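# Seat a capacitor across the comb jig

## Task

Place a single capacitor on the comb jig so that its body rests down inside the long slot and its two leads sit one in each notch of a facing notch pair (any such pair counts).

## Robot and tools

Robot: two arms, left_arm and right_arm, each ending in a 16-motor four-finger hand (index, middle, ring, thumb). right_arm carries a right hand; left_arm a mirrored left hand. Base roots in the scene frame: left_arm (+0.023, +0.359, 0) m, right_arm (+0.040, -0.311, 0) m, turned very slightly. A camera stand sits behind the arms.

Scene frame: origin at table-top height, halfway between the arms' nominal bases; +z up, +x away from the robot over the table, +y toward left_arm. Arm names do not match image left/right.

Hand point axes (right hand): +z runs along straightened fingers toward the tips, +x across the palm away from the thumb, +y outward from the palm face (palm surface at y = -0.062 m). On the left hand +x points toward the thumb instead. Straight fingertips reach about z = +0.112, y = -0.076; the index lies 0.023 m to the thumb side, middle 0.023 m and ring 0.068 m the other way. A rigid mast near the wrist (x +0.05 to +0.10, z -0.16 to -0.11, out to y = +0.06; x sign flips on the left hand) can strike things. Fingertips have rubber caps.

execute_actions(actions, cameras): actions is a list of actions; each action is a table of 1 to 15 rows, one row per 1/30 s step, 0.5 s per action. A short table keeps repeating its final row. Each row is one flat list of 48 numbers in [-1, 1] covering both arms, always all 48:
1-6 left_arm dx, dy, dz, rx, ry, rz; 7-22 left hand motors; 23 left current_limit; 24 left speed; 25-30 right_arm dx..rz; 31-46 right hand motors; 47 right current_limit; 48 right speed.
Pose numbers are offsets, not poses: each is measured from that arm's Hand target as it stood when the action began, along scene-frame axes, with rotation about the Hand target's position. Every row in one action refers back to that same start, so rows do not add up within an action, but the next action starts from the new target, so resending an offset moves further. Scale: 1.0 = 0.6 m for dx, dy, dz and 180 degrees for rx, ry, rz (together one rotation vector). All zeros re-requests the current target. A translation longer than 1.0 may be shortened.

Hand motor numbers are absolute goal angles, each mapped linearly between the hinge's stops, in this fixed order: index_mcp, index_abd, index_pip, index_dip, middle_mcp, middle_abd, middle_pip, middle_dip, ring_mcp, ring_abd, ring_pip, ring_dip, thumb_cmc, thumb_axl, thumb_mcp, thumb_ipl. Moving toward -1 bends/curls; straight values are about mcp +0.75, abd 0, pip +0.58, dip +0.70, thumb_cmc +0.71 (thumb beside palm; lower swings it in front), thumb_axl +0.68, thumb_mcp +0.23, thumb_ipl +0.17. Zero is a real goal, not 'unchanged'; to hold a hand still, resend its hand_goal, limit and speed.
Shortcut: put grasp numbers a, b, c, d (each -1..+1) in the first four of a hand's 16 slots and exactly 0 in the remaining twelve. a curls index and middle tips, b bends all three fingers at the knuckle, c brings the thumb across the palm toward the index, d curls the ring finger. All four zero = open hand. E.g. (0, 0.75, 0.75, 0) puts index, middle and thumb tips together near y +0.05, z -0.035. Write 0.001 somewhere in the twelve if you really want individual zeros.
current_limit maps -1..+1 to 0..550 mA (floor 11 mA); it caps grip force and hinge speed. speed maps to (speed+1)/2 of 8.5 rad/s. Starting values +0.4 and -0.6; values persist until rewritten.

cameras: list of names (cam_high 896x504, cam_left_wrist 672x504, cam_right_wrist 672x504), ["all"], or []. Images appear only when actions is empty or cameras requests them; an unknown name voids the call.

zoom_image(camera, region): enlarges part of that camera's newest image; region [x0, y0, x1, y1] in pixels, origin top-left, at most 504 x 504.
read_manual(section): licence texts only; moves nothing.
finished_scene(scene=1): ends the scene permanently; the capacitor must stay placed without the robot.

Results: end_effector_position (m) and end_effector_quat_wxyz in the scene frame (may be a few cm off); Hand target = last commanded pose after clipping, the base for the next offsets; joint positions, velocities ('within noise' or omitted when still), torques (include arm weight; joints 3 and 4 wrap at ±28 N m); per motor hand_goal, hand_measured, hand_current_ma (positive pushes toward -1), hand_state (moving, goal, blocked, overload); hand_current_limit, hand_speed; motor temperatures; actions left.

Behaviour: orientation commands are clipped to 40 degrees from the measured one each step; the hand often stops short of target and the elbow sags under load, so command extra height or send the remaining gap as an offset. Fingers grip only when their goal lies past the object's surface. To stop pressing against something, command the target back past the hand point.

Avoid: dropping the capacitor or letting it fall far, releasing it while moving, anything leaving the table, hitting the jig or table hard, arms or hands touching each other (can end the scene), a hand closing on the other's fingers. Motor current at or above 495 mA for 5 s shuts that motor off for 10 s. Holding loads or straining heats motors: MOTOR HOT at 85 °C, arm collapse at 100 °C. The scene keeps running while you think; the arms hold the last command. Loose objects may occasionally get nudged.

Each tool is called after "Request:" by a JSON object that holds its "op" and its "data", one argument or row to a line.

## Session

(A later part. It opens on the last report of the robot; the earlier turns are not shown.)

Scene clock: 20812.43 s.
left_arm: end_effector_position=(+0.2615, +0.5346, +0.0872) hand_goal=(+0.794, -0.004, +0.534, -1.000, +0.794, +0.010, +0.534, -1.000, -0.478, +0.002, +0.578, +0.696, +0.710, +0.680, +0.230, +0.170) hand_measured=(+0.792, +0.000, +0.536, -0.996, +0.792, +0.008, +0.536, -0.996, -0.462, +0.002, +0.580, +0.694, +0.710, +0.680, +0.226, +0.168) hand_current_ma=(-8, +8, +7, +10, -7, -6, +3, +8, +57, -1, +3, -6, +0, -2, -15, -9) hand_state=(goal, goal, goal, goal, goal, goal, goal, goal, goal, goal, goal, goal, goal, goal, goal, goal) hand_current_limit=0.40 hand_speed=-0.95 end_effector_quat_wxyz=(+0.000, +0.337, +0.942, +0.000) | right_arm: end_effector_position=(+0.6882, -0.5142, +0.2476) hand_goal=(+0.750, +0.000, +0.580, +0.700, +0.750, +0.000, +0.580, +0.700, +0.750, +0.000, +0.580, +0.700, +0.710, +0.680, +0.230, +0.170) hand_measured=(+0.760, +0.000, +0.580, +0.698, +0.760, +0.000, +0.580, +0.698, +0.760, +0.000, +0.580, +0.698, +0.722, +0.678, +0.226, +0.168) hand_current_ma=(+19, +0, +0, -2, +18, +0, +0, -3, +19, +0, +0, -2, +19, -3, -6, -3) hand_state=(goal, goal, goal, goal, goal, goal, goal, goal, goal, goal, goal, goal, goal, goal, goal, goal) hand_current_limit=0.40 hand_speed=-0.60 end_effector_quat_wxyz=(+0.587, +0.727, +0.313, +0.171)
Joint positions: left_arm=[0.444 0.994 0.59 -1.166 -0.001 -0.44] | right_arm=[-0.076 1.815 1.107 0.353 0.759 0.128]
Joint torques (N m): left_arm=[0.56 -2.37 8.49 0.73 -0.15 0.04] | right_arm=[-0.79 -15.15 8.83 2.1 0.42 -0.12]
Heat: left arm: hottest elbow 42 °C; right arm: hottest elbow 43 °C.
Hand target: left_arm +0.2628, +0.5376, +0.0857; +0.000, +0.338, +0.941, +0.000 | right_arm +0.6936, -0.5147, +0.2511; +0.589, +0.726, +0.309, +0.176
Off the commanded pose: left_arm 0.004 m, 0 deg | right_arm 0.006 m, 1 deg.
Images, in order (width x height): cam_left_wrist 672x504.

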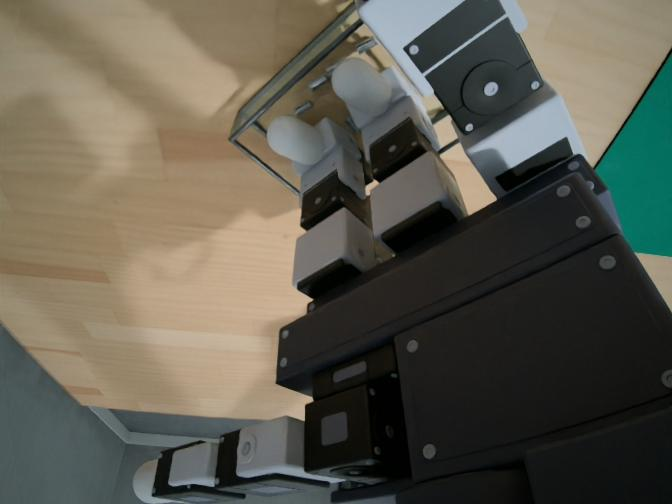

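Request:
{"op": "execute_actions", "data": {
  "actions": [
    [[0,0,-0.001,0,0,0,0.794,-0.02,0.533,-1,0.794,0.03,0.533,-1,-0.479,0.001,0.577,0.696,0.71,0.68,0.23,0.17,0.4,-0.97,0,0,0,0,0,0,0,0,0,0,0,0,0,0,0,0,0,0,0,0,0,0,0.4,-0.6],[0,0,-0.002,0,0,0,0.794,-0.03,0.533,-1,0.794,0.04,0.533,-1,-0.479,0.001,0.577,0.696,0.71,0.68,0.23,0.17,0.4,-0.97,0,0,0,0,0,0,0,0,0,0,0,0,0,0,0,0,0,0,0,0,0,0,0.4,-0.6]]
  ],
  "cameras": ["cam_left_wrist"]
}}

Request:
{"op": "zoom_image", "data": {
  "camera": "cam_left_wrist",
  "region": [240, 40, 420, 175]
}}

Scene clock: 20829.47 s.
left_arm: end_effector_position=(+0.2624, +0.5350, +0.0871) hand_goal=(+0.794, -0.030, +0.534, -1.000, +0.794, +0.040, +0.534, -1.000, -0.478, +0.002, +0.578, +0.696, +0.710, +0.680, +0.230, +0.170) hand_measured=(+0.792, -0.026, +0.536, -0.996, +0.792, +0.036, +0.536, -0.996, -0.462, +0.002, +0.580, +0.694, +0.710, +0.680, +0.226, +0.168) hand_current_ma=(-8, +8, +6, +10, -7, -7, +3, +8, +57, -1, +3, -6, +0, -2, -15, -9) hand_state=(goal, goal, goal, goal, goal, goal, goal, goal, goal, goal, goal, goal, goal, goal, goal, goal) hand_current_limit=0.40 hand_speed=-0.97 end_effector_quat_wxyz=(+0.001, +0.337, +0.942, +0.001) | right_arm: end_effector_position=(+0.6882, -0.5142, +0.2476) hand_goal=(+0.750, +0.000, +0.580, +0.700, +0.750, +0.000, +0.580, +0.700, +0.750, +0.000, +0.580, +0.700, +0.710, +0.680, +0.230, +0.170) hand_measured=(+0.760, +0.000, +0.580, +0.698, +0.760, +0.000, +0.580, +0.698, +0.760, +0.000, +0.580, +0.698, +0.722, +0.678, +0.226, +0.168) hand_current_ma=(+19, +0, +0, -2, +18, +0, +0, -3, +19, +0, +0, -2, +19, -3, -6, -3) hand_state=(goal, goal, goal, goal, goal, goal, goal, goal, goal, goal, goal, goal, goal, goal, goal, goal) hand_current_limit=0.40 hand_speed=-0.60 end_effector_quat_wxyz=(+0.587, +0.727, +0.313, +0.171)
Joint positions: left_arm=[0.444 0.996 0.59 -1.162 -0.001 -0.44] | right_arm=[-0.076 1.815 1.107 0.353 0.759 0.128]
Joint torques (N m): left_arm=[0.56 -2.43 8.31 0.75 -0.15 0.04] | right_arm=[-0.79 -15.09 8.75 2.15 0.41 -0.09]
Heat: left arm: hottest elbow 42 °C; right arm: hottest elbow 43 °C.
Hand target: left_arm +0.2628, +0.5376, +0.0844; +0.000, +0.338, +0.941, +0.000 | right_arm +0.6936, -0.5147, +0.2511; +0.589, +0.726, +0.309, +0.176
Off the commanded pose: left_arm 0.004 m, 0 deg | right_arm 0.006 m, 1 deg.
Images, in order (width x height): cam_left_wrist 672x504.

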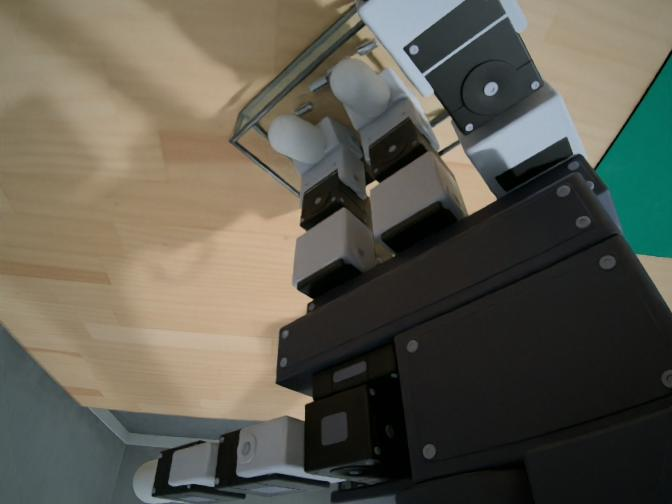

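Scaled by 2.800 from the camera's 672x504 image, which has a finer 960x720 frame.

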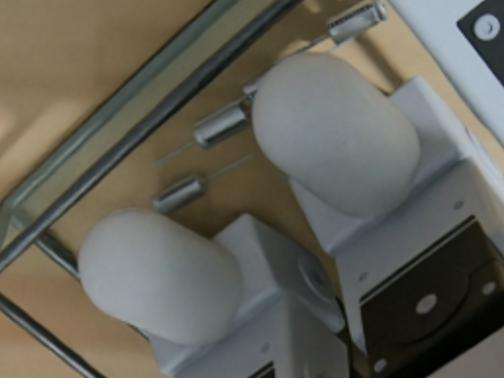

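Request:
{"op": "execute_actions", "data": {
  "actions": [
    [[0,0,0,0,0,0,0.794,-0.04,0.533,-1,0.794,0.05,0.533,-1,-0.479,0.001,0.577,0.696,0.71,0.68,0.23,0.17,0.4,-0.97,0,0,0,0,0,0,0,0,0,0,0,0,0,0,0,0,0,0,0,0,0,0,0.4,-0.6],[0,0,0,0,0,0,0.794,-0.05,0.533,-1,0.794,0.06,0.533,-1,-0.479,0.001,0.577,0.696,0.71,0.68,0.23,0.17,0.4,-0.97,0,0,0,0,0,0,0,0,0,0,0,0,0,0,0,0,0,0,0,0,0,0,0.4,-0.6],[0,0,0,0,0,0,0.794,-0.06,0.533,-1,0.794,0.07,0.533,-1,-0.479,0.001,0.577,0.696,0.71,0.68,0.23,0.17,0.4,-0.97,0,0,0,0,0,0,0,0,0,0,0,0,0,0,0,0,0,0,0,0,0,0,0.4,-0.6],[0,0,0,0,0,0,0.794,-0.08,0.533,-1,0.794,0.08,0.533,-1,-0.479,0.001,0.577,0.696,0.71,0.68,0.23,0.17,0.4,-0.97,0,0,0,0,0,0,0,0,0,0,0,0,0,0,0,0,0,0,0,0,0,0,0.4,-0.6]]
  ],
  "cameras": ["cam_left_wrist"]
}}

Request:
{"op": "zoom_image", "data": {
  "camera": "cam_left_wrist",
  "region": [240, 40, 420, 175]
}}

Scene clock: 20878.90 s.
left_arm: end_effector_position=(+0.2624, +0.5350, +0.0871) hand_goal=(+0.794, -0.080, +0.534, -1.000, +0.794, +0.080, +0.534, -1.000, -0.478, +0.002, +0.578, +0.696, +0.710, +0.680, +0.230, +0.170) hand_measured=(+0.792, -0.064, +0.536, -0.996, +0.792, +0.070, +0.536, -0.996, -0.462, +0.002, +0.580, +0.694, +0.710, +0.680, +0.226, +0.168) hand_current_ma=(-8, +43, +6, +10, -7, -28, +3, +8, +57, -1, +3, -6, +0, -2, -15, -9) hand_state=(goal, goal, goal, goal, goal, goal, goal, goal, goal, goal, goal, goal, goal, goal, goal, goal) hand_current_limit=0.40 hand_speed=-0.97 end_effector_quat_wxyz=(+0.001, +0.337, +0.942, +0.001) | right_arm: end_effector_position=(+0.6882, -0.5142, +0.2476) hand_goal=(+0.750, +0.000, +0.580, +0.700, +0.750, +0.000, +0.580, +0.700, +0.750, +0.000, +0.580, +0.700, +0.710, +0.680, +0.230, +0.170) hand_measured=(+0.760, +0.000, +0.580, +0.698, +0.760, +0.000, +0.580, +0.698, +0.760, +0.000, +0.580, +0.698, +0.722, +0.678, +0.226, +0.168) hand_current_ma=(+19, +0, +0, -2, +18, +0, +0, -3, +19, +0, +0, -2, +19, -3, -6, -3) hand_state=(goal, goal, goal, goal, goal, goal, goal, goal, goal, goal, goal, goal, goal, goal, goal, goal) hand_current_limit=0.40 hand_speed=-0.60 end_effector_quat_wxyz=(+0.587, +0.727, +0.313, +0.171)
Joint positions: left_arm=[0.444 0.996 0.59 -1.162 -0.001 -0.44] | right_arm=[-0.076 1.815 1.107 0.353 0.759 0.128]
Joint torques (N m): left_arm=[0.44 -2.37 8.29 0.72 -0.15 0.03] | right_arm=[-1.08 -15.44 8.75 2.02 0.38 -0.08]
Heat: left arm: hottest elbow 41 °C; right arm: hottest elbow 43 °C.
Hand target: left_arm +0.2628, +0.5376, +0.0844; +0.000, +0.338, +0.941, +0.000 | right_arm +0.6936, -0.5147, +0.2511; +0.589, +0.726, +0.309, +0.176
Off the commanded pose: left_arm 0.004 m, 0 deg | right_arm 0.006 m, 1 deg.
Images, in order (width x height): cam_left_wrist 672x504.

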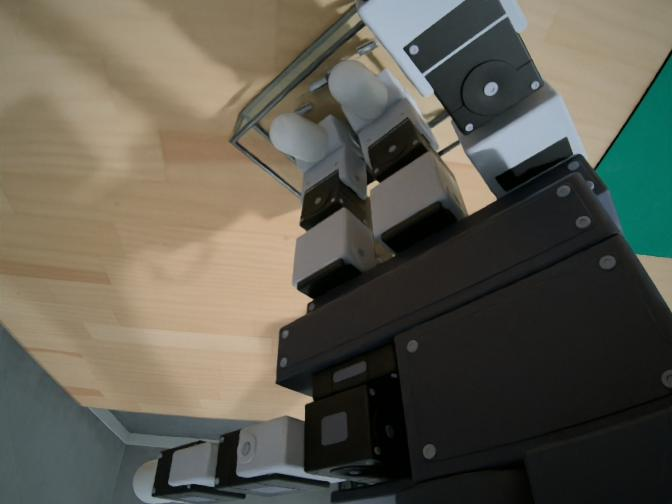

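Scaled by 2.800 from the camera's 672x504 image, which has a finer 960x720 frame.

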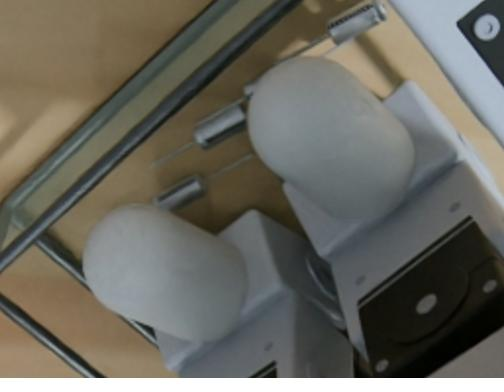

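Request:
{"op": "zoom_image", "data": {
  "camera": "cam_left_wrist",
  "region": [310, 100, 390, 180]
}}

Scaled by 6.300 from the camera's 672x504 image, which has a finer 960x720 frame.

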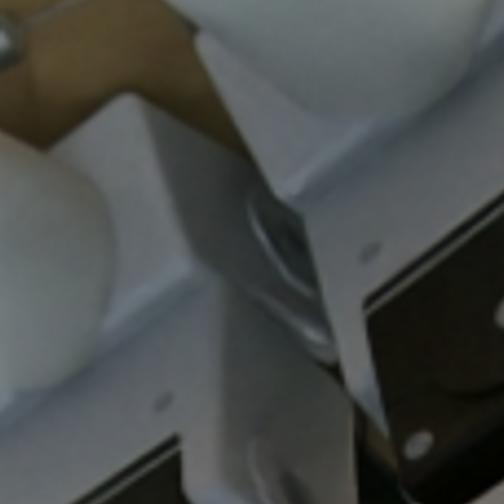

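Request:
{"op": "execute_actions", "data": {
  "actions": [
    [[0,0,0,0,0,0,0.794,-0.09,0.533,-1,0.794,0.09,0.533,-1,-0.479,0.001,0.577,0.696,0.71,0.68,0.23,0.17,0.4,-0.97,0,0,0,0,0,0,0,0,0,0,0,0,0,0,0,0,0,0,0,0,0,0,0.4,-0.6],[0,0,0,0,0,0,0.794,-0.11,0.533,-1,0.794,0.11,0.533,-1,-0.479,0.001,0.577,0.696,0.71,0.68,0.23,0.17,0.4,-0.97,0,0,0,0,0,0,0,0,0,0,0,0,0,0,0,0,0,0,0,0,0,0,0.4,-0.6],[0,0,0,0,0,0,0.794,-0.13,0.533,-1,0.794,0.13,0.533,-1,-0.479,0.001,0.577,0.696,0.71,0.68,0.23,0.17,0.4,-0.97,0,0,0,0,0,0,0,0,0,0,0,0,0,0,0,0,0,0,0,0,0,0,0.4,-0.6]]
  ],
  "cameras": ["cam_left_wrist"]
}}

Request:
{"op": "zoom_image", "data": {
  "camera": "cam_left_wrist",
  "region": [240, 40, 420, 175]
}}

Scene clock: 20900.83 s.
left_arm: end_effector_position=(+0.2624, +0.5350, +0.0871) hand_goal=(+0.794, -0.130, +0.534, -1.000, +0.794, +0.130, +0.534, -1.000, -0.478, +0.002, +0.578, +0.696, +0.710, +0.680, +0.230, +0.170) hand_measured=(+0.792, -0.070, +0.536, -0.996, +0.792, +0.076, +0.536, -0.996, -0.462, +0.002, +0.580, +0.694, +0.710, +0.680, +0.226, +0.168) hand_current_ma=(-8, +204, +7, +10, -7, -179, +3, +8, +57, -1, +3, -6, +0, -2, -15, -9) hand_state=(goal, blocked, goal, goal, goal, blocked, goal, goal, goal, goal, goal, goal, goal, goal, goal, goal) hand_current_limit=0.40 hand_speed=-0.97 end_effector_quat_wxyz=(+0.001, +0.337, +0.942, +0.001) | right_arm: end_effector_position=(+0.6882, -0.5142, +0.2476) hand_goal=(+0.750, +0.000, +0.580, +0.700, +0.750, +0.000, +0.580, +0.700, +0.750, +0.000, +0.580, +0.700, +0.710, +0.680, +0.230, +0.170) hand_measured=(+0.760, +0.000, +0.580, +0.698, +0.760, +0.000, +0.580, +0.698, +0.760, +0.000, +0.580, +0.698, +0.722, +0.678, +0.226, +0.168) hand_current_ma=(+19, +0, +0, -2, +18, +0, +0, -3, +19, +0, +0, -2, +19, -3, -6, -3) hand_state=(goal, goal, goal, goal, goal, goal, goal, goal, goal, goal, goal, goal, goal, goal, goal, goal) hand_current_limit=0.40 hand_speed=-0.60 end_effector_quat_wxyz=(+0.587, +0.727, +0.313, +0.171)
Joint positions: left_arm=[0.444 0.996 0.59 -1.162 -0.001 -0.44] | right_arm=[-0.076 1.815 1.107 0.353 0.759 0.128]
Joint torques (N m): left_arm=[0.5 -2.32 8.31 0.75 -0.14 0.03] | right_arm=[-0.67 -14.86 8.73 2.06 0.4 -0.1]
Heat: left arm: hottest elbow 41 °C; right arm: hottest elbow 43 °C.
Hand target: left_arm +0.2628, +0.5376, +0.0844; +0.000, +0.338, +0.941, +0.000 | right_arm +0.6936, -0.5147, +0.2511; +0.589, +0.726, +0.309, +0.176
Off the commanded pose: left_arm 0.004 m, 0 deg | right_arm 0.006 m, 1 deg.
Images, in order (width x height): cam_left_wrist 672x504.

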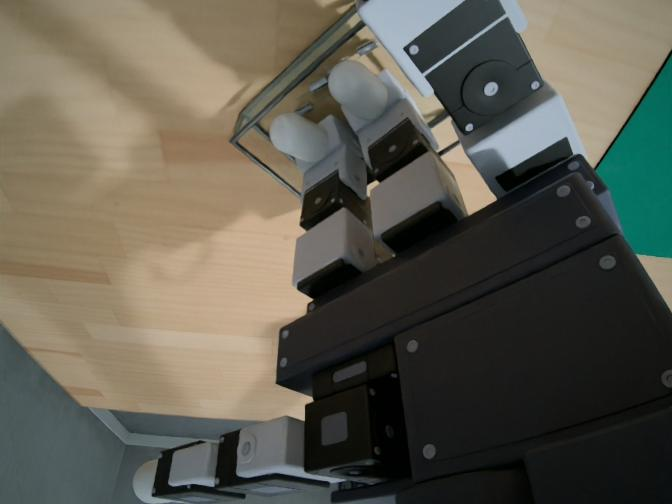

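Scaled by 2.800 from the camera's 672x504 image, which has a finer 960x720 frame.

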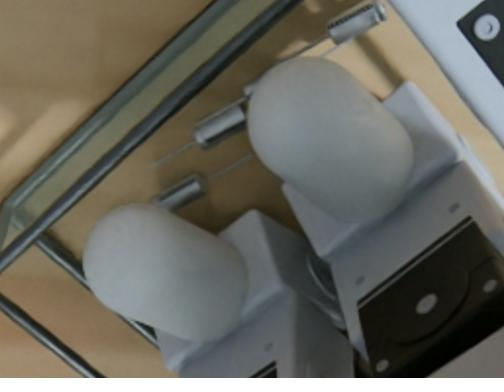

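Request:
{"op": "execute_actions", "data": {
  "actions": [
    [[0.0004,0.0002,0.004,0,0,0,0.794,-0.13,0.533,-1,0.794,0.13,0.533,-1,-0.479,0.001,0.577,0.696,0.71,0.68,0.23,0.17,0.4,-0.97,0,0,0,0,0,0,0,0,0,0,0,0,0,0,0,0,0,0,0,0,0,0,0.4,-0.6],[0.0008,0.0004,0.008,0,0,0,0.794,-0.13,0.533,-1,0.794,0.13,0.533,-1,-0.479,0.001,0.577,0.696,0.71,0.68,0.23,0.17,0.4,-0.97,0,0,0,0,0,0,0,0,0,0,0,0,0,0,0,0,0,0,0,0,0,0,0.4,-0.6],[0.0012,0.0006,0.012,0,0,0,0.794,-0.13,0.533,-1,0.794,0.13,0.533,-1,-0.479,0.001,0.577,0.696,0.71,0.68,0.23,0.17,0.4,-0.97,0,0,0,0,0,0,0,0,0,0,0,0,0,0,0,0,0,0,0,0,0,0,0.4,-0.6],[0.0017,0.0007,0.016,0,0,0,0.794,-0.13,0.533,-1,0.794,0.13,0.533,-1,-0.479,0.001,0.577,0.696,0.71,0.68,0.23,0.17,0.4,-0.97,0,0,0,0,0,0,0,0,0,0,0,0,0,0,0,0,0,0,0,0,0,0,0.4,-0.6],[0.0021,0.0009,0.02,0,0,0,0.794,-0.13,0.533,-1,0.794,0.13,0.533,-1,-0.479,0.001,0.577,0.696,0.71,0.68,0.23,0.17,0.4,-0.97,0,0,0,0,0,0,0,0,0,0,0,0,0,0,0,0,0,0,0,0,0,0,0.4,-0.6],[0.0025,0.0011,0.024,0,0,0,0.794,-0.13,0.533,-1,0.794,0.13,0.533,-1,-0.479,0.001,0.577,0.696,0.71,0.68,0.23,0.17,0.4,-0.97,0,0,0,0,0,0,0,0,0,0,0,0,0,0,0,0,0,0,0,0,0,0,0.4,-0.6],[0.003,0.0013,0.028,0,0,0,0.794,-0.13,0.533,-1,0.794,0.13,0.533,-1,-0.479,0.001,0.577,0.696,0.71,0.68,0.23,0.17,0.4,-0.97,0,0,0,0,0,0,0,0,0,0,0,0,0,0,0,0,0,0,0,0,0,0,0.4,-0.6],[0.0035,0.0015,0.033,0,0,0,0.794,-0.13,0.533,-1,0.794,0.13,0.533,-1,-0.479,0.001,0.577,0.696,0.71,0.68,0.23,0.17,0.4,-0.97,0,0,0,0,0,0,0,0,0,0,0,0,0,0,0,0,0,0,0,0,0,0,0.4,-0.6],[0.004,0.0018,0.038,0,0,0,0.794,-0.13,0.533,-1,0.794,0.13,0.533,-1,-0.479,0.001,0.577,0.696,0.71,0.68,0.23,0.17,0.4,-0.97,0,0,0,0,0,0,0,0,0,0,0,0,0,0,0,0,0,0,0,0,0,0,0.4,-0.6],[0.0045,0.002,0.043,0,0,0,0.794,-0.13,0.533,-1,0.794,0.13,0.533,-1,-0.479,0.001,0.577,0.696,0.71,0.68,0.23,0.17,0.4,-0.97,0,0,0,0,0,0,0,0,0,0,0,0,0,0,0,0,0,0,0,0,0,0,0.4,-0.6],[0.005,0.0022,0.048,0,0,0,0.794,-0.13,0.533,-1,0.794,0.13,0.533,-1,-0.479,0.001,0.577,0.696,0.71,0.68,0.23,0.17,0.4,-0.97,0,0,0,0,0,0,0,0,0,0,0,0,0,0,0,0,0,0,0,0,0,0,0.4,-0.6],[0.0055,0.0024,0.053,0,0,0,0.794,-0.13,0.533,-1,0.794,0.13,0.533,-1,-0.479,0.001,0.577,0.696,0.71,0.68,0.23,0.17,0.4,-0.97,0,0,0,0,0,0,0,0,0,0,0,0,0,0,0,0,0,0,0,0,0,0,0.4,-0.6],[0.006,0.0025,0.058,0,0,0,0.794,-0.13,0.533,-1,0.794,0.13,0.533,-1,-0.479,0.001,0.577,0.696,0.71,0.68,0.23,0.17,0.4,-0.97,0,0,0,0,0,0,0,0,0,0,0,0,0,0,0,0,0,0,0,0,0,0,0.4,-0.6]]
  ],
  "cameras": ["cam_left_wrist"]
}}

Request:
{"op": "zoom_image", "data": {
  "camera": "cam_left_wrist",
  "region": [240, 40, 420, 175]
}}

Scene clock: 20935.93 s.
left_arm: end_effector_position=(+0.2511, +0.5296, +0.0950) hand_goal=(+0.794, -0.130, +0.534, -1.000, +0.794, +0.130, +0.534, -1.000, -0.478, +0.002, +0.578, +0.696, +0.710, +0.680, +0.230, +0.170) hand_measured=(+0.790, -0.070, +0.534, -0.996, +0.790, +0.076, +0.534, -0.998, -0.462, +0.002, +0.580, +0.694, +0.710, +0.680, +0.226, +0.168) hand_current_ma=(-10, +201, +2, +9, -14, -178, +0, +6, +57, -1, +3, -6, +0, -2, -15, -9) hand_state=(goal, blocked, goal, goal, goal, blocked, goal, goal, goal, goal, goal, goal, goal, goal, goal, goal) hand_current_limit=0.40 hand_speed=-0.97 end_effector_quat_wxyz=(-0.018, +0.337, +0.941, -0.017) | right_arm: end_effector_position=(+0.6882, -0.5142, +0.2476) hand_goal=(+0.750, +0.000, +0.580, +0.700, +0.750, +0.000, +0.580, +0.700, +0.750, +0.000, +0.580, +0.700, +0.710, +0.680, +0.230, +0.170) hand_measured=(+0.760, +0.000, +0.580, +0.698, +0.760, +0.000, +0.580, +0.698, +0.760, +0.000, +0.580, +0.698, +0.722, +0.678, +0.226, +0.168) hand_current_ma=(+19, +0, +0, -2, +18, +0, +0, -3, +19, +0, +0, -2, +19, -3, -6, -3) hand_state=(goal, goal, goal, goal, goal, goal, goal, goal, goal, goal, goal, goal, goal, goal, goal, goal) hand_current_limit=0.40 hand_speed=-0.60 end_effector_quat_wxyz=(+0.587, +0.727, +0.313, +0.171)
Joint positions: left_arm=[0.444 0.982 0.613 -1.252 -0.001 -0.439] | right_arm=[-0.076 1.815 1.107 0.353 0.759 0.128]
Joint torques (N m): left_arm=[0.56 -3.78 12.4 -0.01 -0.19 0.02] | right_arm=[-0.91 -14.92 8.77 2.07 0.38 -0.11]
Heat: left arm: hottest elbow 41 °C; right arm: hottest elbow 43 °C.
Hand target: left_arm +0.2663, +0.5390, +0.1192; +0.000, +0.338, +0.941, +0.000 | right_arm +0.6936, -0.5147, +0.2511; +0.589, +0.726, +0.309, +0.176
Off the commanded pose: left_arm 0.030 m, 3 deg | right_arm 0.006 m, 1 deg.
Images, in order (width x height): cam_left_wrist 672x504.

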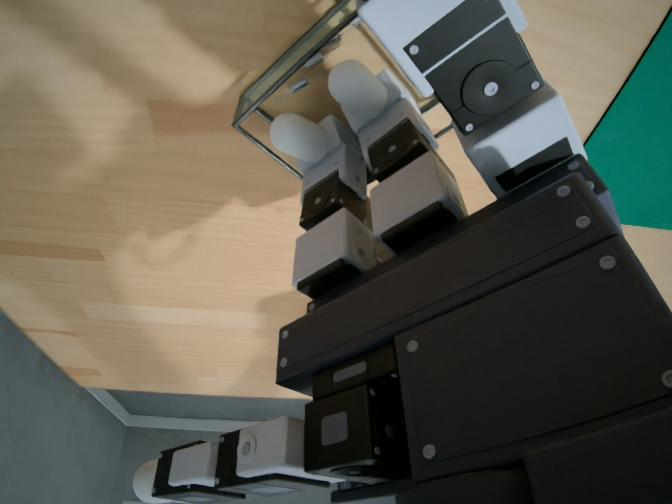

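Scaled by 2.800 from the camera's 672x504 image, which has a finer 960x720 frame.

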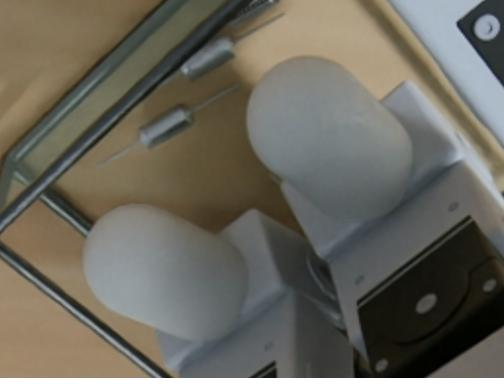

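Request:
{"op": "execute_actions", "data": {
  "actions": [
    [[0,0,0.006,0,0,0,0.794,-0.13,0.533,-1,0.794,0.13,0.533,-1,-0.479,0.001,0.577,0.696,0.71,0.68,0.23,0.17,0.4,-0.97,0,0,0,0,0,0,0,0,0,0,0,0,0,0,0,0,0,0,0,0,0,0,0.4,-0.6],[0,0,0.012,0,0,0,0.794,-0.13,0.533,-1,0.794,0.13,0.533,-1,-0.479,0.001,0.577,0.696,0.71,0.68,0.23,0.17,0.4,-0.97,0,0,0,0,0,0,0,0,0,0,0,0,0,0,0,0,0,0,0,0,0,0,0.4,-0.6],[0,0,0.018,0,0,0,0.794,-0.13,0.533,-1,0.794,0.13,0.533,-1,-0.479,0.001,0.577,0.696,0.71,0.68,0.23,0.17,0.4,-0.97,0,0,0,0,0,0,0,0,0,0,0,0,0,0,0,0,0,0,0,0,0,0,0.4,-0.6],[0,0,0.024,0,0,0,0.794,-0.13,0.533,-1,0.794,0.13,0.533,-1,-0.479,0.001,0.577,0.696,0.71,0.68,0.23,0.17,0.4,-0.97,0,0,0,0,0,0,0,0,0,0,0,0,0,0,0,0,0,0,0,0,0,0,0.4,-0.6],[0,0,0.03,0,0,0,0.794,-0.13,0.533,-1,0.794,0.13,0.533,-1,-0.479,0.001,0.577,0.696,0.71,0.68,0.23,0.17,0.4,-0.97,0,0,0,0,0,0,0,0,0,0,0,0,0,0,0,0,0,0,0,0,0,0,0.4,-0.6],[0,0,0.036,0,0,0,0.794,-0.13,0.533,-1,0.794,0.13,0.533,-1,-0.479,0.001,0.577,0.696,0.71,0.68,0.23,0.17,0.4,-0.97,0,0,0,0,0,0,0,0,0,0,0,0,0,0,0,0,0,0,0,0,0,0,0.4,-0.6],[0,0,0.042,0,0,0,0.794,-0.13,0.533,-1,0.794,0.13,0.533,-1,-0.479,0.001,0.577,0.696,0.71,0.68,0.23,0.17,0.4,-0.97,0,0,0,0,0,0,0,0,0,0,0,0,0,0,0,0,0,0,0,0,0,0,0.4,-0.6],[0,0,0.048,0,0,0,0.794,-0.13,0.533,-1,0.794,0.13,0.533,-1,-0.479,0.001,0.577,0.696,0.71,0.68,0.23,0.17,0.4,-0.97,0,0,0,0,0,0,0,0,0,0,0,0,0,0,0,0,0,0,0,0,0,0,0.4,-0.6],[0,0,0.054,0,0,0,0.794,-0.13,0.533,-1,0.794,0.13,0.533,-1,-0.479,0.001,0.577,0.696,0.71,0.68,0.23,0.17,0.4,-0.97,0,0,0,0,0,0,0,0,0,0,0,0,0,0,0,0,0,0,0,0,0,0,0.4,-0.6],[0,0,0.06,0,0,0,0.794,-0.13,0.533,-1,0.794,0.13,0.533,-1,-0.479,0.001,0.577,0.696,0.71,0.68,0.23,0.17,0.4,-0.97,0,0,0,0,0,0,0,0,0,0,0,0,0,0,0,0,0,0,0,0,0,0,0.4,-0.6]]
  ],
  "cameras": ["cam_left_wrist"]
}}

Request:
{"op": "zoom_image", "data": {
  "camera": "cam_left_wrist",
  "region": [210, 20, 430, 185]
}}

Scene clock: 20970.43 s.
left_arm: end_effector_position=(+0.2530, +0.5305, +0.1315) hand_goal=(+0.794, -0.130, +0.534, -1.000, +0.794, +0.130, +0.534, -1.000, -0.478, +0.002, +0.578, +0.696, +0.710, +0.680, +0.230, +0.170) hand_measured=(+0.790, -0.070, +0.534, -0.996, +0.790, +0.076, +0.534, -0.998, -0.462, +0.002, +0.580, +0.694, +0.710, +0.680, +0.226, +0.168) hand_current_ma=(-10, +201, +2, +9, -14, -178, +0, +6, +57, -1, +3, -6, +0, -2, -15, -9) hand_state=(goal, blocked, goal, goal, goal, blocked, goal, goal, goal, goal, goal, goal, goal, goal, goal, goal) hand_current_limit=0.40 hand_speed=-0.97 end_effector_quat_wxyz=(-0.017, +0.337, +0.941, -0.017) | right_arm: end_effector_position=(+0.6882, -0.5142, +0.2476) hand_goal=(+0.750, +0.000, +0.580, +0.700, +0.750, +0.000, +0.580, +0.700, +0.750, +0.000, +0.580, +0.700, +0.710, +0.680, +0.230, +0.170) hand_measured=(+0.760, +0.000, +0.580, +0.698, +0.760, +0.000, +0.580, +0.698, +0.760, +0.000, +0.580, +0.698, +0.722, +0.678, +0.226, +0.168) hand_current_ma=(+19, +0, +0, -2, +18, +0, +0, -3, +19, +0, +0, -2, +19, -3, -6, -3) hand_state=(goal, goal, goal, goal, goal, goal, goal, goal, goal, goal, goal, goal, goal, goal, goal, goal) hand_current_limit=0.40 hand_speed=-0.60 end_effector_quat_wxyz=(+0.587, +0.727, +0.313, +0.171)
Joint positions: left_arm=[0.444 0.948 0.695 -1.365 -0.001 -0.439] | right_arm=[-0.076 1.815 1.107 0.353 0.759 0.128]
Joint torques (N m): left_arm=[0.5 -3.43 12.7 0.1 -0.18 0.01] | right_arm=[-0.73 -15.03 8.76 2.09 0.38 -0.08]
Heat: left arm: hottest elbow 44 °C; right arm: hottest elbow 43 °C.
Hand target: left_arm +0.2664, +0.5390, +0.1552; +0.000, +0.338, +0.941, +0.000 | right_arm +0.6936, -0.5147, +0.2511; +0.589, +0.726, +0.309, +0.176
Off the commanded pose: left_arm 0.028 m, 3 deg | right_arm 0.006 m, 1 deg.
Images, in order (width x height): cam_left_wrist 672x504.

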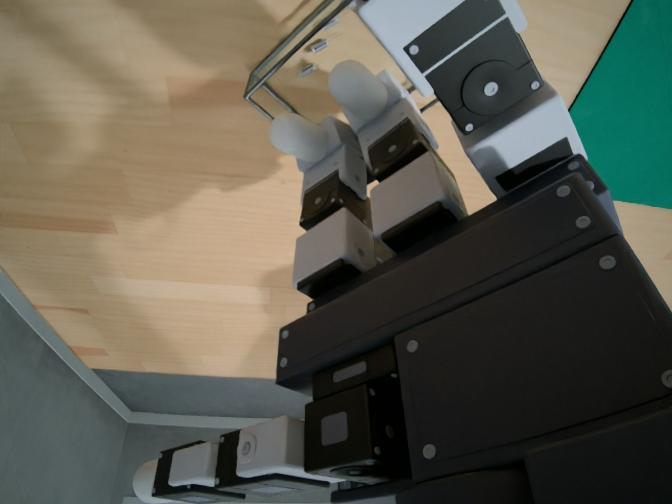

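Scaled by 2.291 from the camera's 672x504 image, which has a finer 960x720 frame.

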